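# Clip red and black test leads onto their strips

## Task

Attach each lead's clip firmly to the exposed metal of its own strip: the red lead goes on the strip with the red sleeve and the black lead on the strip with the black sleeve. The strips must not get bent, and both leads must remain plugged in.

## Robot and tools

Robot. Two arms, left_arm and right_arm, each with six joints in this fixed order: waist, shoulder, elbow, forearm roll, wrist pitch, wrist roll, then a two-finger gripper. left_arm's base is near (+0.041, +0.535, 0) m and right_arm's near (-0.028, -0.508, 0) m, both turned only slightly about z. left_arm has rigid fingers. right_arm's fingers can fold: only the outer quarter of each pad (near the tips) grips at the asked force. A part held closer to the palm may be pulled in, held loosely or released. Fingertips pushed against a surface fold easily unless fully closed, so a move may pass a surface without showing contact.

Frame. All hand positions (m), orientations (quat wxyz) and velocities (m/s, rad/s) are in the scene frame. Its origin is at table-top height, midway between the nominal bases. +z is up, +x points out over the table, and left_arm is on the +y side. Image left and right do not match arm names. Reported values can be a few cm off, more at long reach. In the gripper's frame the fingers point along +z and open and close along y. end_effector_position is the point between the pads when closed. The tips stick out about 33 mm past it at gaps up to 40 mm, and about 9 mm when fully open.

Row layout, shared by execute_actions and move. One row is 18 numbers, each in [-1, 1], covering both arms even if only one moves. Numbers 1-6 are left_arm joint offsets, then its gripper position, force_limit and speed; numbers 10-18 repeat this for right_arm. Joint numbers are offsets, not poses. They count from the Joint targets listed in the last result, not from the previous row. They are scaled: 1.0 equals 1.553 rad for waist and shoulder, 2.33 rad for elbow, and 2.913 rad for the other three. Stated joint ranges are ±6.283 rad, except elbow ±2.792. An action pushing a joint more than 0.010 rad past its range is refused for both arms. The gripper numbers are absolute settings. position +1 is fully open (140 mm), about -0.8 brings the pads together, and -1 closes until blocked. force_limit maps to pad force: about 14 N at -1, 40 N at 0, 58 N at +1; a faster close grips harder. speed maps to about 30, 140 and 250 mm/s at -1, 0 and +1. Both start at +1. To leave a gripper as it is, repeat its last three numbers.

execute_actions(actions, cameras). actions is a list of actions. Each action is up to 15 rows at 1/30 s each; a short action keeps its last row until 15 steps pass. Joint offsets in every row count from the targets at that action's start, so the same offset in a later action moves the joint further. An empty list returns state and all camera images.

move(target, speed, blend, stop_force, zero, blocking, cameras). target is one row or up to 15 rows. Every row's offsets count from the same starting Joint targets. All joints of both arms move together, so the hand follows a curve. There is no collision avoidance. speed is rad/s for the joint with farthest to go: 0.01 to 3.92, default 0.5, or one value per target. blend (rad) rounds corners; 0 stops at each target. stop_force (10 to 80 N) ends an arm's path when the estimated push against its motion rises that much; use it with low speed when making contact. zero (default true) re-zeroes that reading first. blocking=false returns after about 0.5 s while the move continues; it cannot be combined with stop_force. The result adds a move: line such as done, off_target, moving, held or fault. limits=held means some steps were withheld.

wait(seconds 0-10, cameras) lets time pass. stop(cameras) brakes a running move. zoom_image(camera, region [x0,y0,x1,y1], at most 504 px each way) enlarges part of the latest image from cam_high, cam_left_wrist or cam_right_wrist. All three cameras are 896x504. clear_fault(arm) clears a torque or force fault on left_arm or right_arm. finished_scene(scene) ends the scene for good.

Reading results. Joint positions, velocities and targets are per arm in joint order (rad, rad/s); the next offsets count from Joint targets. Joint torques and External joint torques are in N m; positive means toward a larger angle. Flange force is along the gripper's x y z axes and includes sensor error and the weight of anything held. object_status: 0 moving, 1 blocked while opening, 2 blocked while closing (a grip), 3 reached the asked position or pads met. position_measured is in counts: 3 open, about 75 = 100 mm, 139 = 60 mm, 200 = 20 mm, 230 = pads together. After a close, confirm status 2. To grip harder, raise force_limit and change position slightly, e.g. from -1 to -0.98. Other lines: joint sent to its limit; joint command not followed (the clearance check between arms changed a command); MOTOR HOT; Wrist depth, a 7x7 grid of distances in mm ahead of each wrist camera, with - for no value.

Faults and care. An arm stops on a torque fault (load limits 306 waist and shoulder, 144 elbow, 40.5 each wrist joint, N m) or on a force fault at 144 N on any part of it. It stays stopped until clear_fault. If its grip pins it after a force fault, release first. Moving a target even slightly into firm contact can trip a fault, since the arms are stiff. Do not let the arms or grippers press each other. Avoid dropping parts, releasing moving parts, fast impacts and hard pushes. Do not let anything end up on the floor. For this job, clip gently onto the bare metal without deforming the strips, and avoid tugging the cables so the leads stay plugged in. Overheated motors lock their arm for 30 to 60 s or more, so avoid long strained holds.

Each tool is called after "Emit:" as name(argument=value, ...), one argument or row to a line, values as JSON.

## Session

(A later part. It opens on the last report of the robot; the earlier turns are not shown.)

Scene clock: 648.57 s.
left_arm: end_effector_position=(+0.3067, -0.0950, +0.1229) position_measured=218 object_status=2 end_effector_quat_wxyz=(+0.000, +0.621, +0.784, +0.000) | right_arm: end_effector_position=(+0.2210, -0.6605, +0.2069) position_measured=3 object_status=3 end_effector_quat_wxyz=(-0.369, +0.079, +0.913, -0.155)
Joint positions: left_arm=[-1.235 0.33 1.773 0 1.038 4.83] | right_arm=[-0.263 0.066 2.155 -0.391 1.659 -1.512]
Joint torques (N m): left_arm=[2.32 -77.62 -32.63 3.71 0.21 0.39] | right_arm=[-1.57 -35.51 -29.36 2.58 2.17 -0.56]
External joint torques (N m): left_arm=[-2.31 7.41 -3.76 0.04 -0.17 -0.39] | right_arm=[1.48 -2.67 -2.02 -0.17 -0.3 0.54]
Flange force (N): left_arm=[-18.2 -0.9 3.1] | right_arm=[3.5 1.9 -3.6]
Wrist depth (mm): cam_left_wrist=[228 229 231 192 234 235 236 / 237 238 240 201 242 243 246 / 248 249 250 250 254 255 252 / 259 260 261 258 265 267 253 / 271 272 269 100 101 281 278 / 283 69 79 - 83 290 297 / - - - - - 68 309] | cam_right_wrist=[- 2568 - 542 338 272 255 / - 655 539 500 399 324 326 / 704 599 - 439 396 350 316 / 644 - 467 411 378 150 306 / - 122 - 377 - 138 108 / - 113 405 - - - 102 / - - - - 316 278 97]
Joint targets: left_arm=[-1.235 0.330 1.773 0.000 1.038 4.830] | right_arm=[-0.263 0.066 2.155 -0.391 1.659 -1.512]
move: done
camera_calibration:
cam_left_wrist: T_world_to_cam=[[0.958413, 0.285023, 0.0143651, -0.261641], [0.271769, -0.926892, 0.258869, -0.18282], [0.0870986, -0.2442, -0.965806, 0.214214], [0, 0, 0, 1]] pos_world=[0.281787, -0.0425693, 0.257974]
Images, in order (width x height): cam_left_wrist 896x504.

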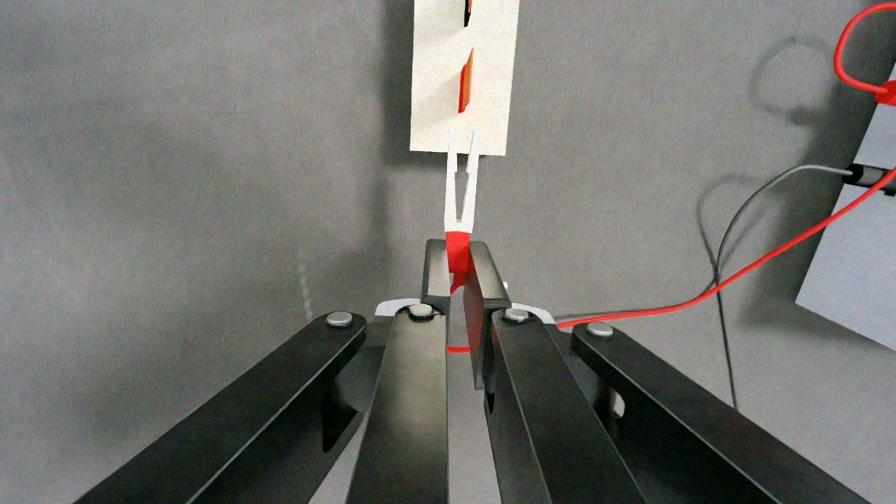

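Emit:
move(
  target=[0.00319,-0.02438,0.02269,0,-0.00515,0.0017,-1,-0.5,-1,0,0,0,0,0,0,1,1,1],
  speed=0.04,
  stop_force=20,
  cameras=["cam_left_wrist"],
)

Emit:
zoom_image(
  camera="cam_left_wrist",
  region=[420, 60, 510, 240],
)

Scene clock: 671.77 s.
left_arm: end_effector_position=(+0.3006, -0.0687, +0.1229) position_measured=218 object_status=2 end_effector_quat_wxyz=(+0.000, +0.621, +0.784, +0.000) | right_arm: end_effector_position=(+0.2210, -0.6605, +0.2069) position_measured=3 object_status=3 end_effector_quat_wxyz=(-0.369, +0.079, +0.913, -0.155)
Joint positions: left_arm=[-1.23 0.292 1.826 0 1.023 4.835] | right_arm=[-0.263 0.066 2.155 -0.391 1.659 -1.512]
Joint torques (N m): left_arm=[1.92 -74.06 -33.36 3.69 0.18 0.32] | right_arm=[-1.95 -35.48 -29.47 2.62 2.18 -0.55]
External joint torques (N m): left_arm=[-1.92 7.91 -2.71 0.02 -0.14 -0.32] | right_arm=[1.88 -2.8 -1.94 -0.22 -0.31 0.53]
Flange force (N): left_arm=[-16.7 -0.5 4.7] | right_arm=[3.9 2.6 -3.7]
Wrist depth (mm): cam_left_wrist=[228 229 231 192 233 234 236 / 238 239 240 200 243 244 246 / 247 249 251 207 254 255 254 / 258 260 262 258 266 266 255 / 270 271 269 102 105 282 252 / 281 69 79 - 83 291 296 / - - - - - 68 307] | cam_right_wrist=[2318 - - 519 464 271 256 / - 653 - 493 398 321 325 / - 595 504 458 - 353 319 / 668 539 477 437 - 146 - / - 122 416 - 335 137 108 / - 112 418 - 317 302 102 / - 396 371 - 304 - -]
Joint targets: left_arm=[-1.230 0.292 1.826 0.000 1.023 4.835] | right_arm=[-0.263 0.066 2.155 -0.391 1.659 -1.512]
move: done
camera_calibration:
cam_left_wrist: T_world_to_cam=[[0.958413, 0.285023, 0.0143651, -0.263291], [0.271769, -0.926892, 0.258869, -0.156785], [0.0870986, -0.2442, -0.965806, 0.221168], [0, 0, 0, 1]] pos_world=[0.275687, -0.0162693, 0.257974]
Images, in order (width x height): cam_left_wrist 896x504.

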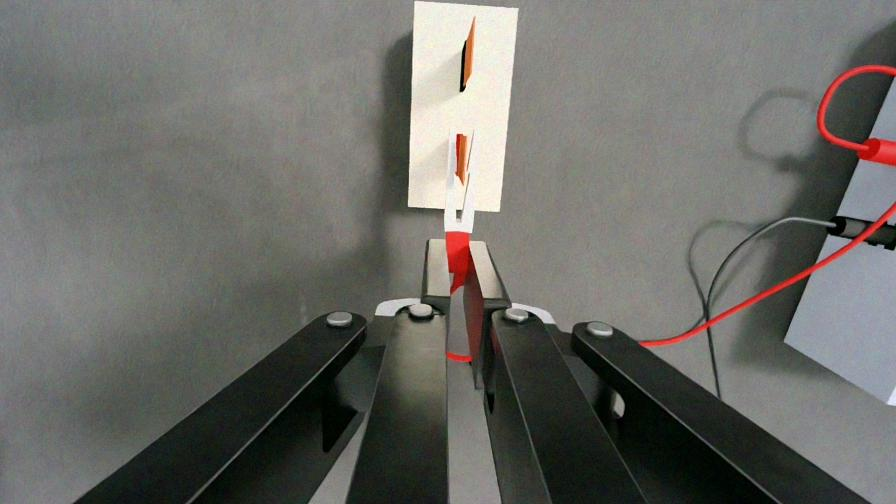

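Scaled by 2.800 from the camera's 896x504 image, which has a finer 1280x720 frame.

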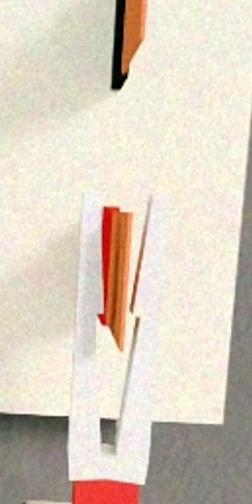

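Emit:
move(
  target=[0,0,0,0,0,0,-0.45,-0.5,-1,0,0,0,0,0,0,1,1,1],
  cameras=["cam_left_wrist", "cam_high"],
)

Emit:
zoom_image(
  camera="cam_left_wrist",
  region=[390, 90, 550, 370],
)

Emit:
zoom_image(
  camera="cam_high",
  region=[370, 80, 460, 180],
)

Scene clock: 687.67 s.
left_arm: end_effector_position=(+0.3006, -0.0687, +0.1229) position_measured=186 object_status=0 end_effector_quat_wxyz=(+0.000, +0.621, +0.784, +0.000) | right_arm: end_effector_position=(+0.2210, -0.6605, +0.2069) position_measured=3 object_status=3 end_effector_quat_wxyz=(-0.369, +0.079, +0.913, -0.155)
Joint positions: left_arm=[-1.23 0.292 1.826 0 1.023 4.835] | right_arm=[-0.263 0.066 2.155 -0.391 1.659 -1.512]
Joint torques (N m): left_arm=[2.1 -74.09 -33.41 3.62 0.21 0.38] | right_arm=[-1.66 -35.41 -29.38 2.65 2.18 -0.55]
External joint torques (N m): left_arm=[-2.1 8.06 -2.64 0.09 -0.17 -0.38] | right_arm=[1.69 -2.56 -1.61 -0.26 -0.31 0.53]
Flange force (N): left_arm=[-16.8 -0.9 4.9] | right_arm=[3.6 2.4 -3.0]
Wrist depth (mm): cam_left_wrist=[227 230 230 192 233 235 236 / 237 238 240 200 242 244 246 / 248 249 251 208 254 256 254 / 259 261 262 167 263 268 256 / 270 268 96 178 110 280 251 / 281 - - 287 75 87 293 / - - - 309 - 73 306] | cam_right_wrist=[- - - - 342 272 258 / - - - 454 406 322 325 / - - 513 - 406 347 335 / 627 - 475 - - 330 - / - 121 420 369 347 138 108 / - 105 388 344 335 - 102 / - - - 322 307 285 94]
Joint targets: left_arm=[-1.230 0.292 1.826 0.000 1.023 4.835] | right_arm=[-0.263 0.066 2.155 -0.391 1.659 -1.512]
move: done
camera_calibration:
cam_left_wrist: T_world_to_cam=[[0.958413, 0.285023, 0.0143651, -0.263291], [0.271769, -0.926892, 0.258869, -0.156785], [0.0870986, -0.2442, -0.965806, 0.221168], [0, 0, 0, 1]] pos_world=[0.275687, -0.0162693, 0.257974]
Images, in order (width x height): cam_high 896x504, cam_left_wrist 896x504.

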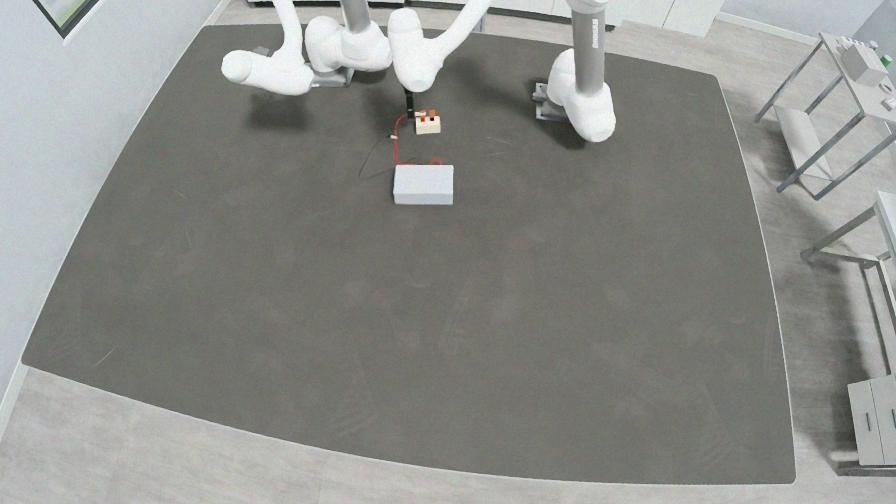

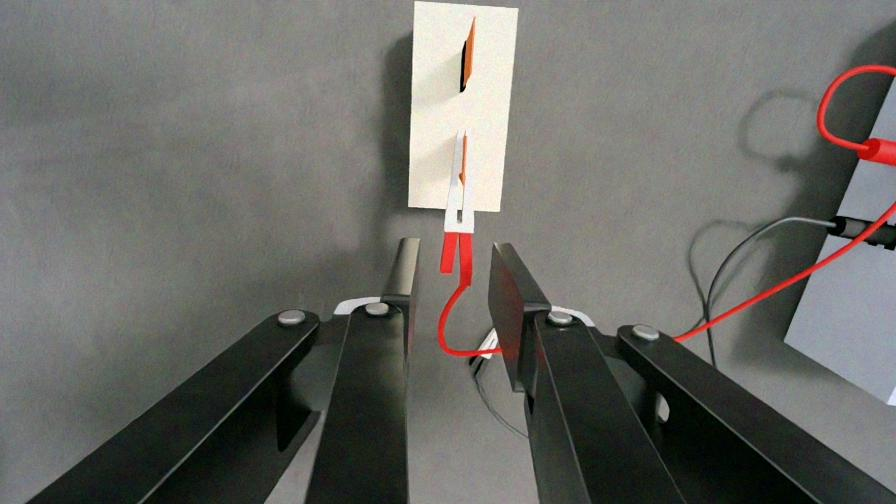

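Scaled by 1.800 from the camera's 896x504 image, which has a finer 1280x720 frame.

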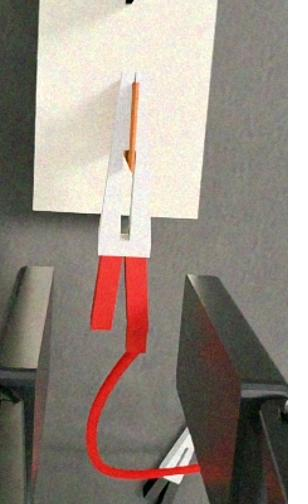

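Scaled by 5.040 from the camera's 896x504 image, which has a finer 1280x720 frame.

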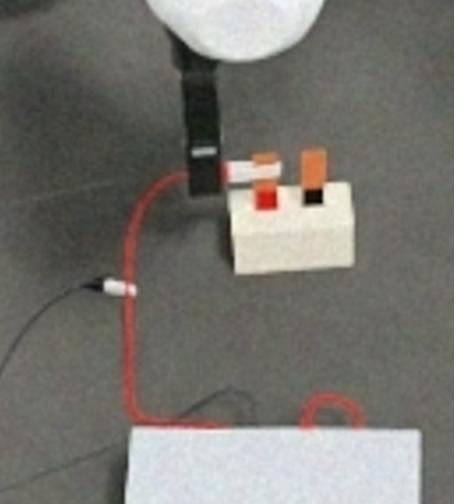

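Emit:
move(
  target=[
    [0,-0.03823,-0.03378,0,0.0474,0,-0.45,-0.5,-1,0,0,0,0,0,0,1,1,1],
    [0.01533,0.0691,-0.0987,0,0.0421,0.1352,-0.45,-0.5,-1,0,0,0,0,0,0,1,1,1],
  ],
  speed=[0.08, 0.3],
  blend=0.02,
  cameras=["cam_left_wrist", "cam_high"],
)

Emit:
zoom_image(
  camera="cam_left_wrist",
  region=[400, 100, 560, 300],
)

Emit:
zoom_image(
  camera="cam_high",
  region=[380, 90, 460, 180],
)

Scene clock: 734.17 s.
left_arm: end_effector_position=(+0.3497, -0.1502, +0.1610) position_measured=186 object_status=3 end_effector_quat_wxyz=(+0.000, +0.755, +0.656, +0.000) | right_arm: end_effector_position=(+0.2210, -0.6605, +0.2069) position_measured=3 object_status=3 end_effector_quat_wxyz=(-0.369, +0.079, +0.913, -0.155)
Joint positions: left_arm=[-1.206 0.399 1.596 0 1.146 5.229] | right_arm=[-0.263 0.066 2.155 -0.391 1.659 -1.512]
Joint torques (N m): left_arm=[2.02 -88.45 -35.64 3.89 0.17 0.42] | right_arm=[-1.81 -35.5 -29.47 2.64 2.19 -0.55]
External joint torques (N m): left_arm=[-1.98 9.26 -2.8 0.08 -0.13 -0.42] | right_arm=[1.83 -2.88 -1.79 -0.24 -0.32 0.53]
Flange force (N): left_arm=[-18.2 7.7 3.6] | right_arm=[4.1 2.5 -3.3]
Wrist depth (mm): cam_left_wrist=[262 263 226 266 267 266 208 / 272 273 275 277 279 273 282 / 284 287 288 288 291 293 295 / 300 299 301 299 304 305 308 / 315 309 96 311 112 319 323 / 322 - - 332 75 85 338 / - - - 350 - 73 350] | cam_right_wrist=[2130 755 650 - 465 270 259 / 832 700 587 472 401 323 325 / 746 - - 443 393 356 314 / 586 - - 404 - 314 304 / - 122 400 - - 138 108 / - 113 389 - 319 - 102 / - 410 354 323 - - 97]
Joint targets: left_arm=[-1.206 0.399 1.596 0.000 1.146 5.229] | right_arm=[-0.263 0.066 2.155 -0.391 1.659 -1.512]
move: done
camera_calibration:
cam_left_wrist: T_world_to_cam=[[0.996627, -0.0807657, 0.0145121, -0.356036], [-0.0817659, -0.962478, 0.258749, -0.137238], [-0.00693046, -0.259063, -0.965836, 0.264431], [0, 0, 0, 1]] pos_world=[0.345446, -0.0923401, 0.296074]
Images, in order (width x height): cam_high 896x504, cam_left_wrist 896x504.

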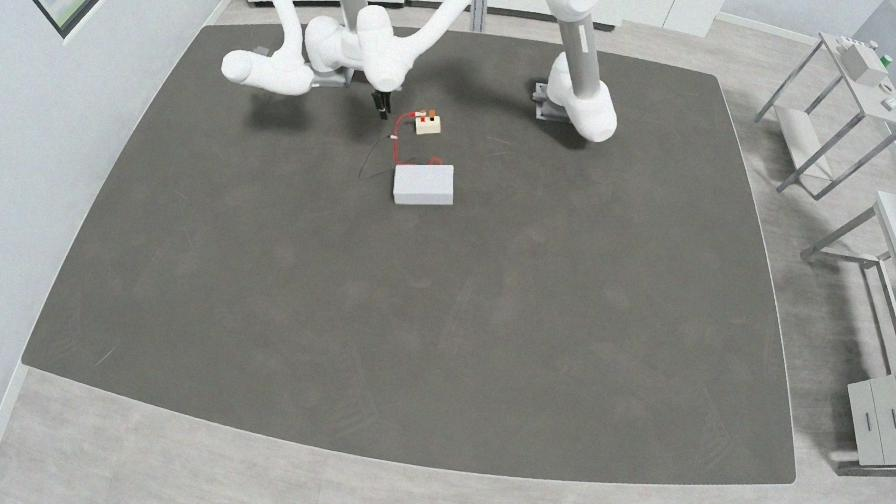

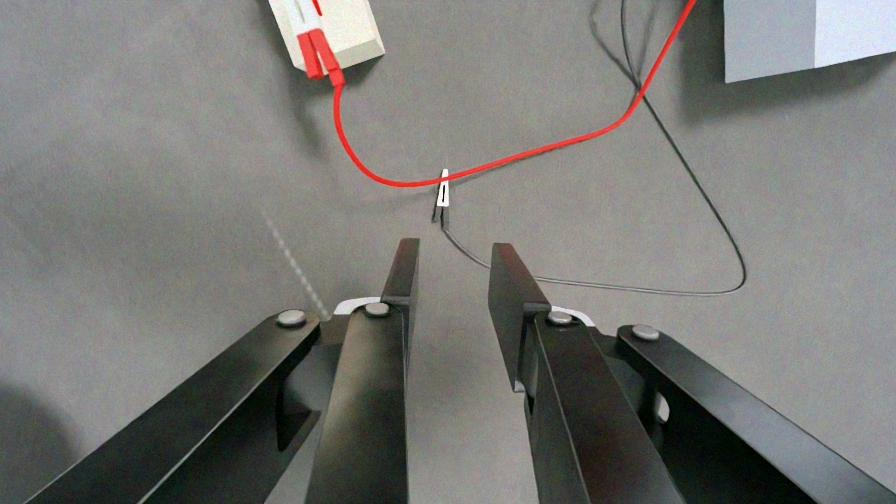

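Scaled by 2.520 from the camera's 896x504 image, which has a finer 1280x720 frame.

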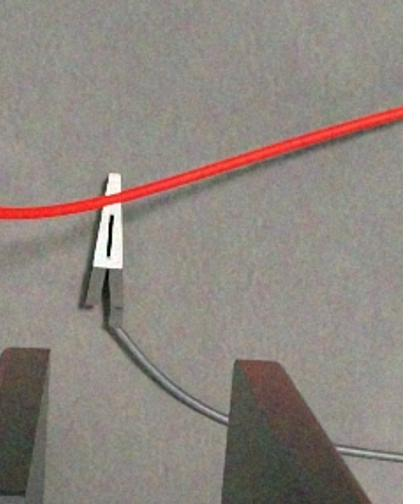

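Scaled by 5.600 from the camera's 896x504 image, which has a finer 1280x720 frame.

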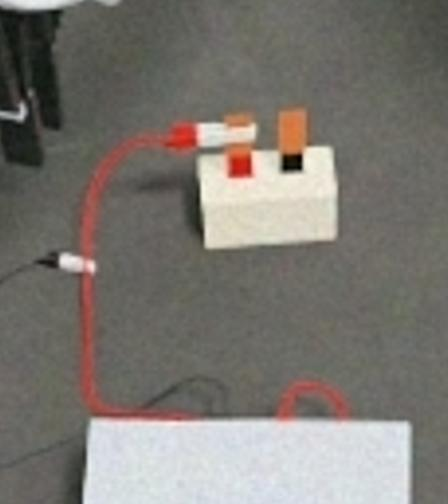

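Emit:
move(
  target=[-0.00805,0.05396,0.03232,0,-0.05469,-0.00426,-0.5,-0.5,-1,0,0,0,0,0,0,1,1,1],
  speed=0.1,
  cameras=["cam_left_wrist"],
)

Emit:
zoom_image(
  camera="cam_left_wrist",
  region=[390, 130, 520, 300],
)

Scene clock: 793.27 s.
left_arm: end_effector_position=(+0.3426, -0.1579, +0.0611) position_measured=192 object_status=3 end_effector_quat_wxyz=(+0.000, +0.755, +0.656, +0.000) | right_arm: end_effector_position=(+0.2210, -0.6605, +0.2069) position_measured=3 object_status=3 end_effector_quat_wxyz=(-0.369, +0.079, +0.913, -0.155)
Joint positions: left_arm=[-1.219 0.483 1.672 0 0.987 5.216] | right_arm=[-0.263 0.066 2.155 -0.391 1.659 -1.512]
Joint torques (N m): left_arm=[2.12 -92.19 -33.11 3.57 0.1 0.36] | right_arm=[-1.87 -35.41 -29.45 2.64 2.18 -0.56]
External joint torques (N m): left_arm=[-2.1 8.3 -2.19 0.08 -0.06 -0.37] | right_arm=[2 -2.98 -1.77 -0.23 -0.31 0.54]
Flange force (N): left_arm=[-15.2 5.5 6.0] | right_arm=[4.3 2.9 -3.4]
Wrist depth (mm): cam_left_wrist=[172 173 173 175 176 178 178 / 180 181 182 183 183 184 186 / 188 189 189 189 192 192 194 / 196 197 199 197 201 204 203 / 205 206 94 205 110 212 214 / 213 - - 218 75 85 224 / - - - 231 - 71 232] | cam_right_wrist=[- 2729 - - 464 271 256 / - - - 472 389 322 326 / 679 621 501 448 - 350 337 / - 545 461 399 382 335 - / - 122 - 389 - 138 114 / - 105 - 364 318 302 102 / - - 355 - - 278 97]
Joint targets: left_arm=[-1.219 0.483 1.672 0.000 0.986 5.216] | right_arm=[-0.263 0.066 2.155 -0.391 1.659 -1.512]
move: done
camera_calibration:
cam_left_wrist: T_world_to_cam=[[0.996611, -0.080957, 0.0145846, -0.34816], [-0.0819679, -0.962405, 0.258955, -0.119345], [-0.00692798, -0.259273, -0.965779, 0.165867], [0, 0, 0, 1]] pos_world=[0.338347, -0.10004, 0.196174]
Images, in order (width x height): cam_left_wrist 896x504.

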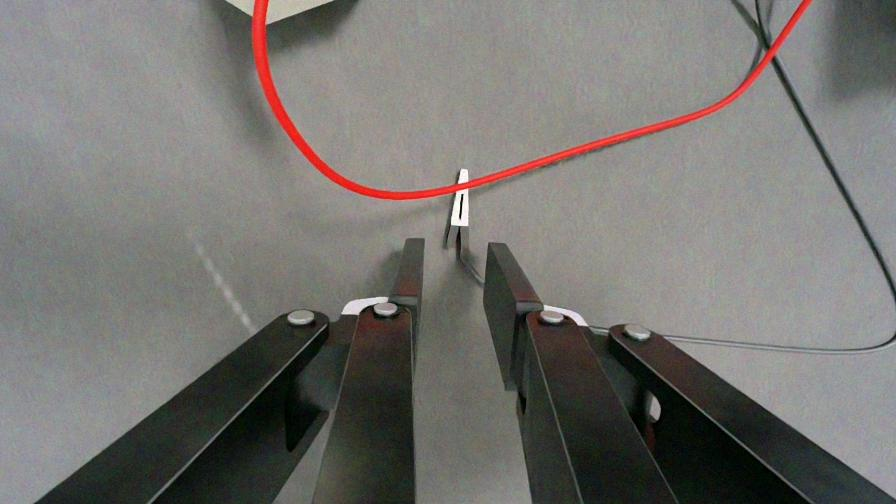

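Scaled by 2.965 from the camera's 896x504 image, which has a finer 1280x720 frame.

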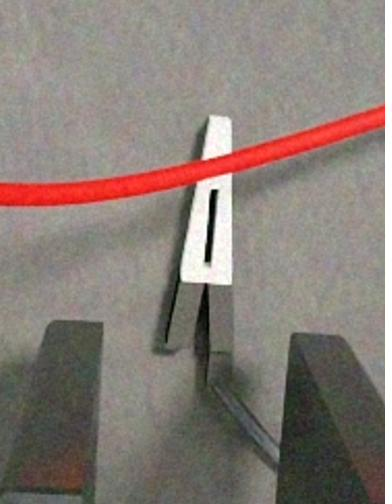

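Emit:
move(
  target=[0,0.01854,0.0087,0,-0.01684,0,-0.36,-0.5,-1,0,0,0,0,0,0,1,1,1],
  speed=0.011,
  stop_force=10,
  cameras=["cam_left_wrist"],
)

Emit:
zoom_image(
  camera="cam_left_wrist",
  region=[390, 150, 520, 320],
)

Scene clock: 816.93 s.
left_arm: end_effector_position=(+0.3426, -0.1580, +0.0347) position_measured=174 object_status=3 end_effector_quat_wxyz=(+0.000, +0.755, +0.656, +0.000) | right_arm: end_effector_position=(+0.2210, -0.6605, +0.2069) position_measured=3 object_status=3 end_effector_quat_wxyz=(-0.369, +0.079, +0.913, -0.155)
Joint positions: left_arm=[-1.219 0.507 1.689 0 0.945 5.216] | right_arm=[-0.263 0.066 2.155 -0.391 1.659 -1.512]
Joint torques (N m): left_arm=[1.81 -79.46 -26.73 3.17 -1.46 0.41] | right_arm=[-1.71 -35.43 -29.45 2.63 2.17 -0.54]
External joint torques (N m): left_arm=[-1.82 -5.58 -7.57 0.38 1.49 -0.41] | right_arm=[1.77 -2.74 -1.82 -0.23 -0.3 0.53]
Flange force (N): left_arm=[-10.4 2.9 -12.4] | right_arm=[3.8 2.4 -3.4]
Wrist depth (mm): cam_left_wrist=[149 150 150 152 153 153 154 / 155 156 157 158 159 159 161 / 162 163 163 163 166 167 168 / 170 171 171 171 172 175 176 / 178 176 96 179 116 182 185 / 183 - - 192 75 96 194 / - - - 200 - - 67] | cam_right_wrist=[2031 2594 648 - 365 271 257 / 1858 - 580 482 392 322 327 / - - 499 - - 355 - / 634 - 493 - - 334 - / - 122 - - - 138 108 / - 105 388 - 311 - 102 / - - 367 - 309 - -]
Joint targets: left_arm=[-1.219 0.507 1.689 0.000 0.945 5.216] | right_arm=[-0.263 0.066 2.155 -0.391 1.659 -1.512]
move: contact (left_arm)
camera_calibration:
cam_left_wrist: T_world_to_cam=[[0.996611, -0.0809548, 0.014584, -0.347783], [-0.0819657, -0.962405, 0.258955, -0.112606], [-0.00692801, -0.259273, -0.965779, 0.140344], [0, 0, 0, 1]] pos_world=[0.338347, -0.10014, 0.169774]
Images, in order (width x height): cam_left_wrist 896x504.

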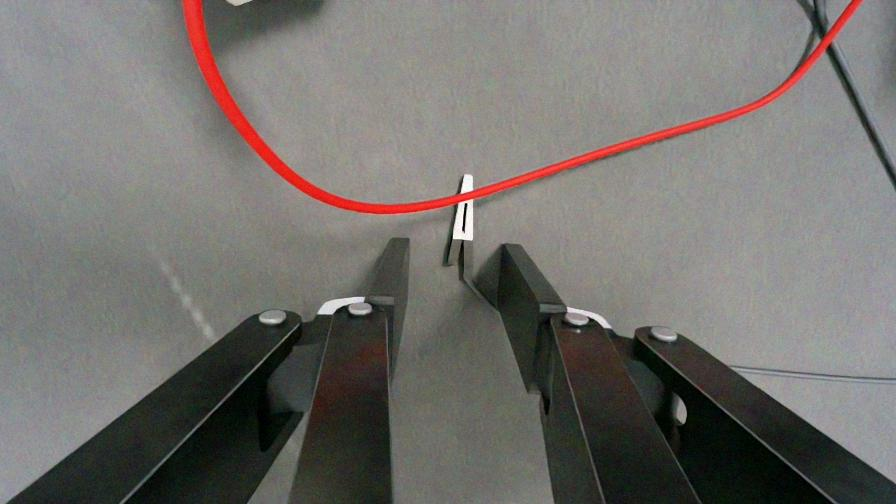

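Scaled by 2.965 from the camera's 896x504 image, which has a finer 1280x720 frame.

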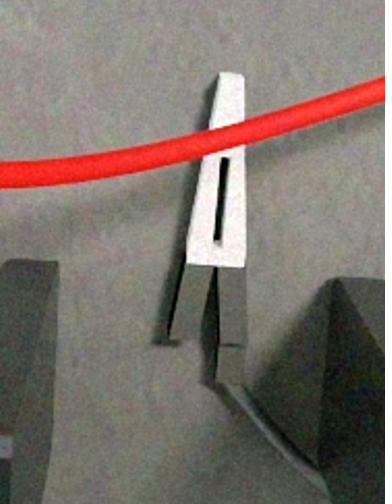

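Emit:
move(
  target=[-0.00045,0,-0.00113,0,0.00091,-0.00024,-0.36,-0.5,-1,0,0,0,0,0,0,1,1,1],
  speed=0.02,
)

Emit:
move(
  target=[0,0,0,0,0,0,-1,-0.5,-1,0,0,0,0,0,0,1,1,1],
  cameras=["cam_left_wrist"],
)

Emit:
zoom_image(
  camera="cam_left_wrist",
  region=[390, 150, 520, 320],
)

Scene clock: 837.77 s.
left_arm: end_effector_position=(+0.3424, -0.1590, +0.0358) position_measured=174 object_status=3 end_effector_quat_wxyz=(+0.000, +0.755, +0.656, +0.000) | right_arm: end_effector_position=(+0.2210, -0.6605, +0.2069) position_measured=3 object_status=3 end_effector_quat_wxyz=(-0.369, +0.079, +0.913, -0.155)
Joint positions: left_arm=[-1.219 0.507 1.686 0 0.947 5.216] | right_arm=[-0.263 0.066 2.155 -0.391 1.659 -1.512]
Joint torques (N m): left_arm=[2.11 -93.19 -30.86 3.56 0.26 0.36] | right_arm=[-1.85 -35.23 -29.27 2.66 2.15 -0.51]
External joint torques (N m): left_arm=[-2.07 8.11 -3.37 -0.02 -0.22 -0.36] | right_arm=[1.85 -3.13 -2.09 -0.25 -0.28 0.49]
Flange force (N): left_arm=[-16.8 6.5 5.9] | right_arm=[4.5 2.2 -3.9]
Wrist depth (mm): cam_left_wrist=[150 151 151 152 153 154 154 / 157 157 158 159 160 160 162 / 163 164 164 164 167 167 170 / 170 172 172 172 173 176 177 / 178 177 95 180 117 184 186 / 185 - - 191 75 96 195 / - - - 201 - - 67] | cam_right_wrist=[- - - 555 347 271 261 / 809 699 - - 392 323 325 / - 627 541 - - 354 321 / - - - - 357 334 306 / - 122 416 397 354 138 114 / - 113 396 376 - 280 102 / - 393 386 - - 279 94]
Joint targets: left_arm=[-1.219 0.507 1.686 0.000 0.947 5.216] | right_arm=[-0.263 0.066 2.155 -0.391 1.659 -1.512]
move: done

Scene clock: 839.03 s.
left_arm: end_effector_position=(+0.3424, -0.1590, +0.0359) position_measured=219 object_status=0 end_effector_quat_wxyz=(+0.000, +0.755, +0.656, +0.000) | right_arm: end_effector_position=(+0.2210, -0.6605, +0.2069) position_measured=3 object_status=3 end_effector_quat_wxyz=(-0.369, +0.079, +0.913, -0.155)
Joint positions: left_arm=[-1.219 0.507 1.686 0 0.948 5.216] | right_arm=[-0.263 0.066 2.155 -0.391 1.659 -1.512]
Joint torques (N m): left_arm=[2.25 -93.27 -31.69 3.52 0.16 0.37] | right_arm=[-1.98 -35.48 -29.48 2.63 2.22 -0.54]
External joint torques (N m): left_arm=[-2.23 8.08 -2.66 0.03 -0.13 -0.37] | right_arm=[2.01 -2.57 -1.67 -0.23 -0.35 0.52]
Flange force (N): left_arm=[-15.6 5.5 6.2] | right_arm=[3.6 3.0 -3.2]
Wrist depth (mm): cam_left_wrist=[150 151 152 152 154 155 155 / 157 157 158 159 160 160 161 / 163 164 163 164 167 168 169 / 171 172 172 170 174 176 177 / 179 180 178 98 105 185 186 / 187 184 83 - 84 190 195 / - - - - - 68 204] | cam_right_wrist=[2079 716 - 608 434 271 260 / 804 - - 477 396 325 327 / - 590 - 430 404 353 318 / - - - - - 323 - / - 122 418 - 345 137 108 / - 105 383 369 - - 102 / - - 366 - - 282 97]
Joint targets: left_arm=[-1.219 0.507 1.686 0.000 0.947 5.216] | right_arm=[-0.263 0.066 2.155 -0.391 1.659 -1.512]
move: done
camera_calibration:
cam_left_wrist: T_world_to_cam=[[0.996611, -0.080957, 0.0145846, -0.347682], [-0.0819679, -0.962405, 0.258955, -0.113895], [-0.00692798, -0.259273, -0.965779, 0.141243], [0, 0, 0, 1]] pos_world=[0.338147, -0.10114, 0.170974]
Images, in order (width x height): cam_left_wrist 896x504.

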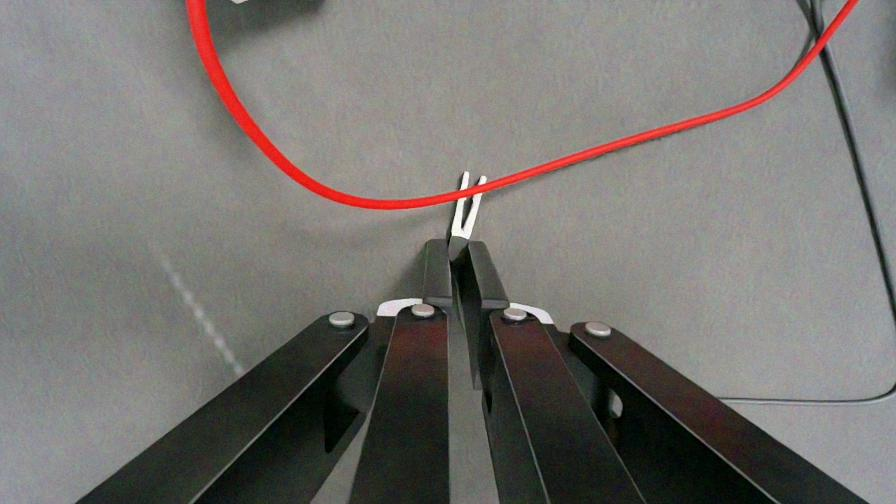

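Scaled by 2.965 from the camera's 896x504 image, which has a finer 1280x720 frame.

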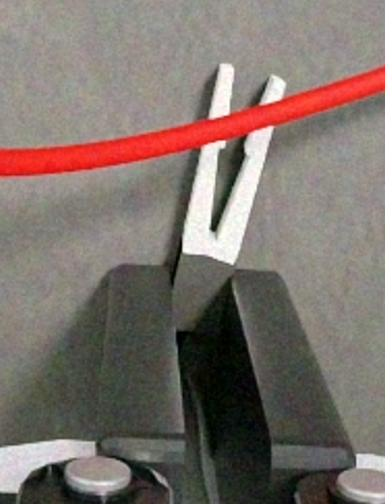

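Emit:
wait(
  seconds=1,
  cameras=["cam_left_wrist"],
)

Emit:
zoom_image(
  camera="cam_left_wrist",
  region=[420, 150, 520, 280],
)

Scene clock: 844.30 s.
left_arm: end_effector_position=(+0.3424, -0.1590, +0.0359) position_measured=219 object_status=2 end_effector_quat_wxyz=(+0.000, +0.755, +0.656, +0.000) | right_arm: end_effector_position=(+0.2210, -0.6605, +0.2069) position_measured=3 object_status=3 end_effector_quat_wxyz=(-0.369, +0.079, +0.913, -0.155)
Joint positions: left_arm=[-1.219 0.507 1.686 0 0.948 5.216] | right_arm=[-0.263 0.066 2.155 -0.391 1.659 -1.512]
Joint torques (N m): left_arm=[2.32 -93.52 -31.5 3.49 0.07 0.32] | right_arm=[-1.72 -35.3 -29.36 2.65 2.2 -0.57]
External joint torques (N m): left_arm=[-2.31 8.55 -2.71 0.04 -0.03 -0.33] | right_arm=[1.72 -2.99 -2.11 -0.23 -0.33 0.55]
Flange force (N): left_arm=[-16.4 5.9 6.5] | right_arm=[4.1 2.2 -3.8]
Wrist depth (mm): cam_left_wrist=[150 151 152 153 154 154 155 / 156 157 158 159 160 160 162 / 164 164 164 165 167 168 169 / 170 172 172 171 175 176 177 / 179 179 178 98 105 184 187 / 187 184 83 - 84 192 196 / - - - - - 68 204] | cam_right_wrist=[- 2594 - - 437 272 256 / - - 532 463 400 323 326 / 673 581 - 439 406 354 321 / 645 543 - 439 376 149 302 / - 122 - - - 138 114 / - 113 - - 313 302 102 / - 393 - 330 298 281 -]
Joint targets: left_arm=[-1.219 0.507 1.686 0.000 0.947 5.216] | right_arm=[-0.263 0.066 2.155 -0.391 1.659 -1.512]
Tool commands: left_gripper/position=-1.0 left_gripper/force_limit=-0.5 left_gripper/speed=-1.0 right_gripper/position=+1.0 right_gripper/force_limit=+1.0 right_gripper/speed=+1.0
wait: 1.00 s; at rest from the start
camera_calibration:
cam_left_wrist: T_world_to_cam=[[0.996611, -0.080957, 0.0145846, -0.347682], [-0.0819679, -0.962405, 0.258955, -0.113895], [-0.00692798, -0.259273, -0.965779, 0.141243], [0, 0, 0, 1]] pos_world=[0.338147, -0.10114, 0.170974]
Images, in order (width x height): cam_left_wrist 896x504.

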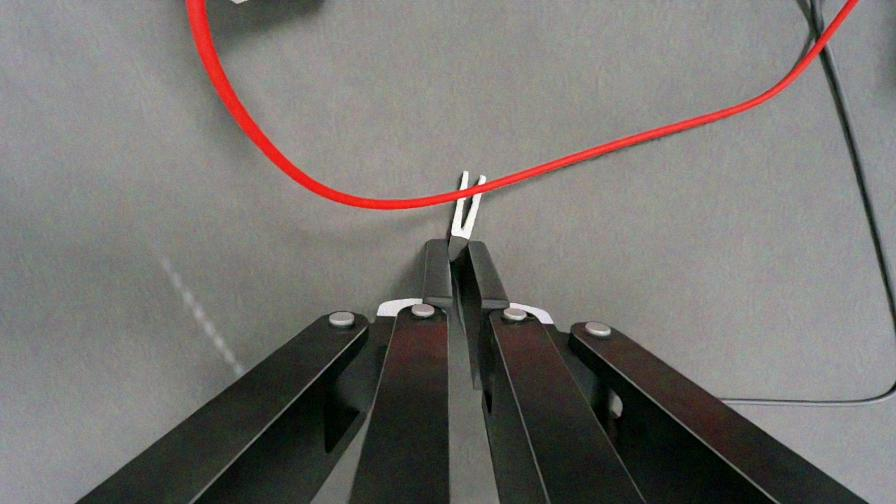

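Scaled by 3.877 from the camera's 896x504 image, which has a finer 1280x720 frame.

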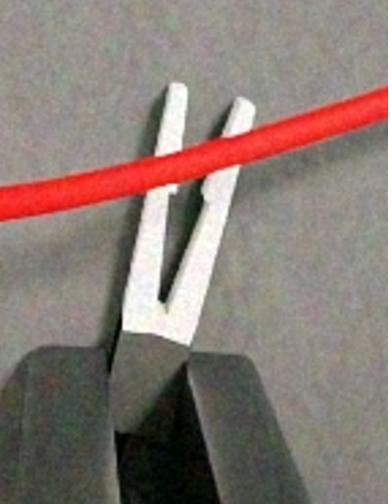

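Emit:
move(
  target=[0,0,0,0,0,0,-0.55,-0.5,-1,0,0,0,0,0,0,1,1,1],
  cameras=["cam_left_wrist"],
)

Emit:
zoom_image(
  camera="cam_left_wrist",
  region=[420, 150, 520, 280],
)

Scene clock: 882.53 s.
left_arm: end_effector_position=(+0.3424, -0.1590, +0.0359) position_measured=199 object_status=0 end_effector_quat_wxyz=(+0.000, +0.755, +0.656, +0.000) | right_arm: end_effector_position=(+0.2210, -0.6605, +0.2069) position_measured=3 object_status=3 end_effector_quat_wxyz=(-0.369, +0.079, +0.913, -0.155)
Joint positions: left_arm=[-1.219 0.507 1.686 0 0.948 5.216] | right_arm=[-0.263 0.066 2.155 -0.391 1.659 -1.512]
Joint torques (N m): left_arm=[2.41 -93.81 -31.66 3.53 0.21 0.41] | right_arm=[-1.92 -35.25 -29.52 2.61 2.2 -0.57]
External joint torques (N m): left_arm=[-2.4 8.81 -2.62 0.01 -0.18 -0.41] | right_arm=[1.86 -2.6 -1.53 -0.22 -0.33 0.55]
Flange force (N): left_arm=[-16.5 5.7 7.0] | right_arm=[3.7 2.8 -2.9]
Wrist depth (mm): cam_left_wrist=[150 151 151 153 154 154 155 / 157 157 158 159 160 160 162 / 163 164 164 165 167 168 170 / 171 171 172 171 174 176 177 / 178 179 96 152 104 184 186 / 187 68 77 190 82 85 196 / - - - 199 - 69 202] | cam_right_wrist=[- 768 - - 474 272 260 / - - - 473 396 324 326 / 691 - - 442 - 350 329 / - - - - 342 138 298 / - 122 - 389 - 137 114 / - 112 - - - 293 102 / - 395 - - 299 282 97]
Joint targets: left_arm=[-1.219 0.507 1.686 0.000 0.947 5.216] | right_arm=[-0.263 0.066 2.155 -0.391 1.659 -1.512]
move: done
camera_calibration:
cam_left_wrist: T_world_to_cam=[[0.996611, -0.080957, 0.0145846, -0.347682], [-0.0819679, -0.962405, 0.258955, -0.113895], [-0.00692798, -0.259273, -0.965779, 0.141243], [0, 0, 0, 1]] pos_world=[0.338147, -0.10114, 0.170974]
Images, in order (width x height): cam_left_wrist 896x504.

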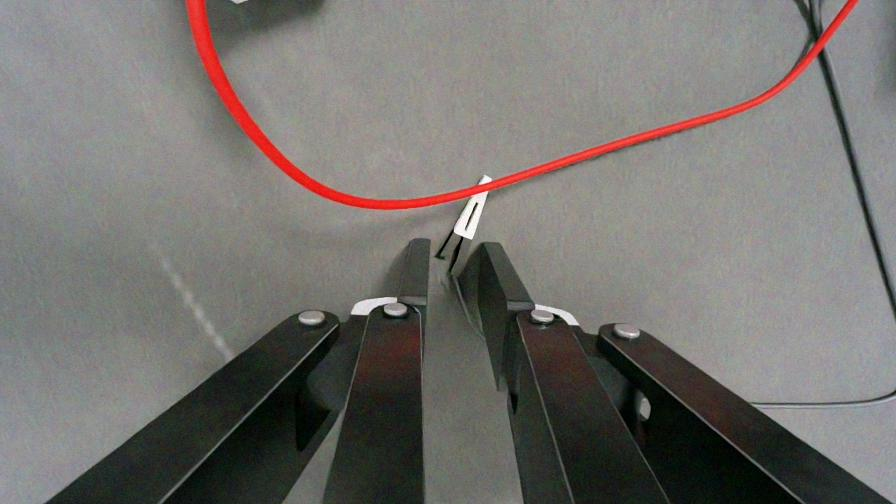

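Scaled by 3.877 from the camera's 896x504 image, which has a finer 1280x720 frame.

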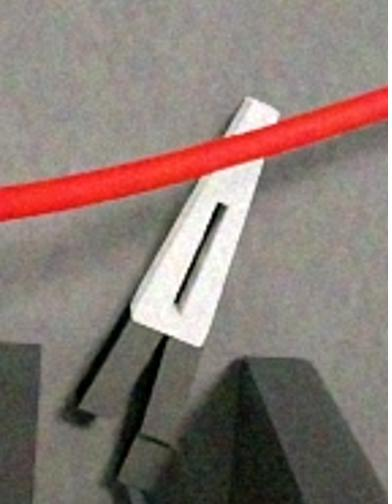

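Emit:
move(
  target=[-0.0002,-0.00238,0.00263,0,-0.00084,0.1118,-0.5,-0.5,-1,0,0,0,0,0,0,1,1,1],
  speed=0.15,
  cameras=["cam_left_wrist"],
)

Emit:
zoom_image(
  camera="cam_left_wrist",
  region=[400, 150, 520, 310],
)

Scene clock: 918.03 s.
left_arm: end_effector_position=(+0.3412, -0.1565, +0.0359) position_measured=192 object_status=3 end_effector_quat_wxyz=(+0.000, +0.851, +0.525, +0.000) | right_arm: end_effector_position=(+0.2210, -0.6605, +0.2069) position_measured=3 object_status=3 end_effector_quat_wxyz=(-0.369, +0.079, +0.913, -0.155)
Joint positions: left_arm=[-1.22 0.504 1.692 0 0.945 5.541] | right_arm=[-0.263 0.066 2.155 -0.391 1.659 -1.512]
Joint torques (N m): left_arm=[2.56 -93.08 -31.59 3.52 0.16 0.43] | right_arm=[-1.65 -35.23 -29.38 2.64 2.17 -0.55]
External joint torques (N m): left_arm=[-2.54 8.4 -2.62 0.03 -0.13 -0.43] | right_arm=[1.68 -2.99 -2.14 -0.22 -0.31 0.53]
Flange force (N): left_arm=[-13.6 10.2 6.6] | right_arm=[4.1 2.1 -3.8]
Wrist depth (mm): cam_left_wrist=[- 128 152 153 154 154 155 / 157 157 157 159 160 161 162 / 164 163 165 165 167 168 169 / 170 171 171 172 173 176 177 / 181 179 94 172 110 184 185 / 186 - - 190 74 - 196 / - - - 201 - 71 202] | cam_right_wrist=[- 2787 - - 465 272 257 / - 689 - - 404 322 325 / 695 - 528 - 399 354 - / 613 546 509 - - - - / - 121 446 - 337 138 114 / - 105 - 365 313 - 102 / - - - 345 - 280 97]
Joint targets: left_arm=[-1.220 0.504 1.692 0.000 0.945 5.541] | right_arm=[-0.263 0.066 2.155 -0.391 1.659 -1.512]
move: done
camera_calibration:
cam_left_wrist: T_world_to_cam=[[0.918228, -0.395779, 0.0147029, -0.36887], [-0.385833, -0.88554, 0.258752, 0.0041717], [-0.0893887, -0.243266, -0.965832, 0.172525], [0, 0, 0, 1]] pos_world=[0.355738, -0.100328, 0.170974]
Images, in order (width x height): cam_left_wrist 896x504.

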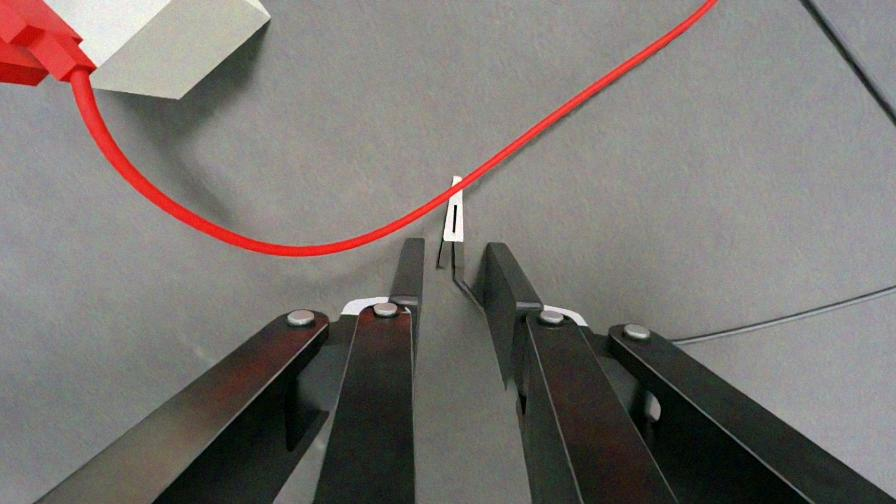

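Scaled by 3.150 from the camera's 896x504 image, which has a finer 1280x720 frame.

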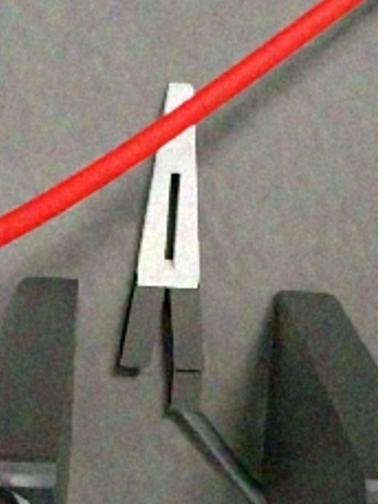

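Emit:
move(
  target=[-0.00187,0.00044,-0.00049,0,0.00015,-0.001,-0.5,-0.5,-1,0,0,0,0,0,0,1,1,1],
  speed=0.05,
)

Emit:
move(
  target=[0,0,0,0,0,0,-1,-0.5,-1,0,0,0,0,0,0,1,1,1],
  cameras=["cam_left_wrist"],
)

Emit:
zoom_image(
  camera="cam_left_wrist",
  region=[400, 150, 520, 310],
)

Scene clock: 939.73 s.
left_arm: end_effector_position=(+0.3394, -0.1579, +0.0359) position_measured=192 object_status=3 end_effector_quat_wxyz=(+0.000, +0.851, +0.525, +0.000) | right_arm: end_effector_position=(+0.2210, -0.6605, +0.2069) position_measured=3 object_status=3 end_effector_quat_wxyz=(-0.369, +0.079, +0.913, -0.155)
Joint positions: left_arm=[-1.222 0.504 1.691 0 0.945 5.538] | right_arm=[-0.263 0.066 2.155 -0.391 1.659 -1.512]
Joint torques (N m): left_arm=[1.9 -93.33 -31.43 3.55 0.23 0.41] | right_arm=[-1.88 -35.37 -29.43 2.63 2.18 -0.51]
External joint torques (N m): left_arm=[-1.83 8.38 -2.9 0.01 -0.21 -0.41] | right_arm=[1.81 -2.74 -1.85 -0.23 -0.31 0.49]
Flange force (N): left_arm=[-13.3 11.2 6.5] | right_arm=[3.8 2.4 -3.5]
Wrist depth (mm): cam_left_wrist=[- 136 151 153 154 154 155 / 157 157 158 159 160 161 162 / 163 163 165 164 167 168 169 / 171 172 172 172 174 176 177 / 178 178 94 126 110 183 186 / 186 - - 190 75 85 195 / - - - 202 - 71 201] | cam_right_wrist=[- 2258 613 - 329 272 256 / - 673 - - 392 323 327 / 708 - 536 - - 353 333 / 609 545 - 392 362 341 305 / - 122 - 381 345 138 108 / - 105 - - 325 297 102 / - 399 - - - - -]
Joint targets: left_arm=[-1.223 0.504 1.691 0.000 0.945 5.538] | right_arm=[-0.263 0.066 2.155 -0.391 1.659 -1.512]
move: done

Scene clock: 940.63 s.
left_arm: end_effector_position=(+0.3394, -0.1579, +0.0359) position_measured=220 object_status=2 end_effector_quat_wxyz=(+0.000, +0.851, +0.525, +0.000) | right_arm: end_effector_position=(+0.2210, -0.6605, +0.2069) position_measured=3 object_status=3 end_effector_quat_wxyz=(-0.369, +0.079, +0.913, -0.155)
Joint positions: left_arm=[-1.223 0.504 1.691 0 0.945 5.538] | right_arm=[-0.263 0.066 2.155 -0.391 1.659 -1.512]
Joint torques (N m): left_arm=[2.78 -92.27 -31.18 3.66 0.21 0.38] | right_arm=[-1.7 -35.18 -29.37 2.62 2.19 -0.55]
External joint torques (N m): left_arm=[-2.78 7.64 -3.07 -0.12 -0.19 -0.38] | right_arm=[1.76 -3.22 -2.01 -0.2 -0.31 0.53]
Flange force (N): left_arm=[-13.8 9.9 5.6] | right_arm=[4.6 2.2 -3.6]
Wrist depth (mm): cam_left_wrist=[- 130 152 153 154 154 155 / 157 157 158 159 160 161 162 / 163 163 165 165 167 168 170 / 171 172 172 171 174 176 177 / 179 179 178 98 109 184 186 / 187 185 83 - 84 192 196 / - - - - - 67 204] | cam_right_wrist=[2201 755 668 542 432 272 257 / 799 700 597 - 393 325 325 / - 574 - 449 391 357 318 / - 540 459 - - 326 304 / - 121 413 370 - 138 108 / - 105 - - - 294 102 / - - - - 310 287 97]
Joint targets: left_arm=[-1.223 0.504 1.691 0.000 0.945 5.538] | right_arm=[-0.263 0.066 2.155 -0.391 1.659 -1.512]
move: done
camera_calibration:
cam_left_wrist: T_world_to_cam=[[0.918193, -0.39586, 0.0147277, -0.36768], [-0.385917, -0.885503, 0.25875, 0.00223301], [-0.0893874, -0.243266, -0.965832, 0.172014], [0, 0, 0, 1]] pos_world=[0.353839, -0.101727, 0.170974]
Images, in order (width x height): cam_left_wrist 896x504.

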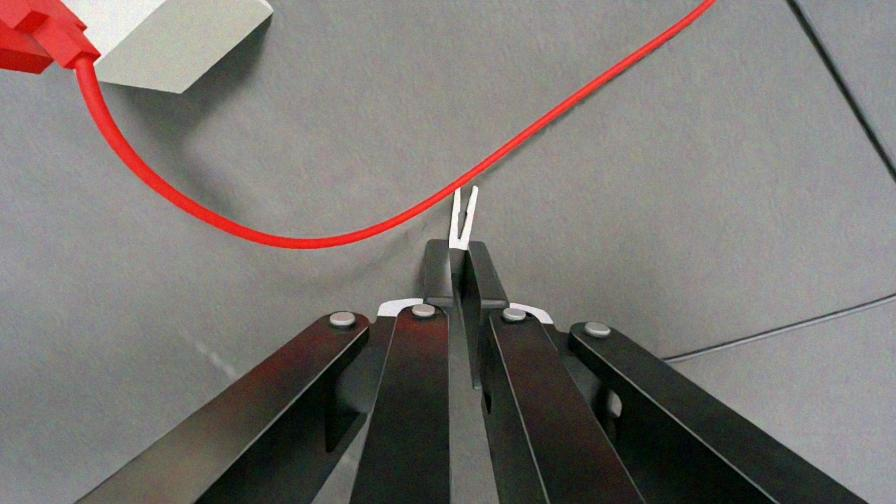

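Scaled by 3.150 from the camera's 896x504 image, which has a finer 1280x720 frame.

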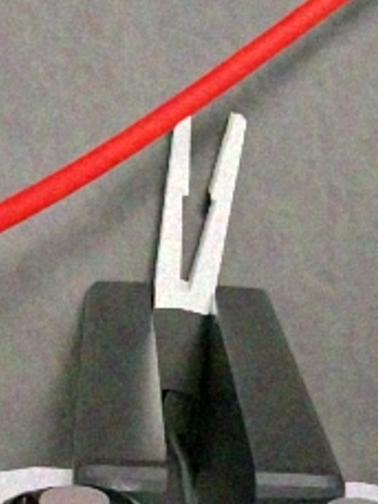

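Emit:
move(
  target=[-0.01243,0.0105,-0.01288,0,0.00525,-0.00656,-1,-0.5,-1,0,0,0,0,0,0,1,1,1],
  speed=0.03,
  cameras=["cam_left_wrist"],
)

Scene clock: 1017.20 s.
left_arm: end_effector_position=(+0.3303, -0.1754, +0.0371) position_measured=220 object_status=2 end_effector_quat_wxyz=(+0.000, +0.851, +0.525, +0.000) | right_arm: end_effector_position=(+0.2210, -0.6605, +0.2069) position_measured=3 object_status=3 end_effector_quat_wxyz=(-0.369, +0.079, +0.913, -0.155)
Joint positions: left_arm=[-1.242 0.521 1.661 0 0.961 5.519] | right_arm=[-0.263 0.066 2.155 -0.391 1.659 -1.512]
Joint torques (N m): left_arm=[1.63 -95.74 -32.79 3.54 0.27 0.33] | right_arm=[-1.9 -35.26 -29.37 2.65 2.18 -0.53]
External joint torques (N m): left_arm=[-1.43 9.17 -1.65 0.04 -0.23 -0.33] | right_arm=[1.96 -3.15 -2.02 -0.24 -0.31 0.51]
Flange force (N): left_arm=[-12.0 10.2 7.8] | right_arm=[4.5 2.6 -3.8]
Wrist depth (mm): cam_left_wrist=[151 152 153 154 154 155 156 / 158 159 159 160 161 162 163 / 165 165 167 167 169 169 170 / 173 173 174 172 176 178 178 / 180 181 179 98 103 185 187 / 189 186 83 - 84 193 197 / - - - - - 67 205] | cam_right_wrist=[2079 - - 587 430 271 257 / 819 - 559 - 395 323 328 / - 599 - - - 360 326 / - 543 - 423 - 333 295 / - 122 402 390 - 137 114 / - 105 391 345 317 297 102 / - 413 - - - 269 97]
Joint targets: left_arm=[-1.242 0.521 1.661 0.000 0.961 5.519] | right_arm=[-0.263 0.066 2.155 -0.391 1.659 -1.512]
move: done
camera_calibration:
cam_left_wrist: T_world_to_cam=[[0.918128, -0.39605, 0.0136318, -0.366254], [-0.385932, -0.885802, 0.257703, -0.0171017], [-0.0899883, -0.241865, -0.966128, 0.16859], [0, 0, 0, 1]] pos_world=[0.344839, -0.119428, 0.172279]
Images, in order (width x height): cam_left_wrist 896x504.

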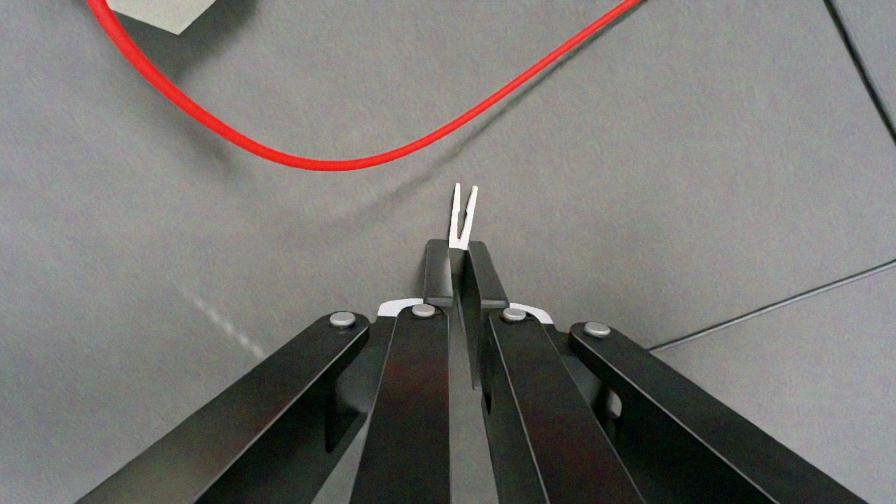

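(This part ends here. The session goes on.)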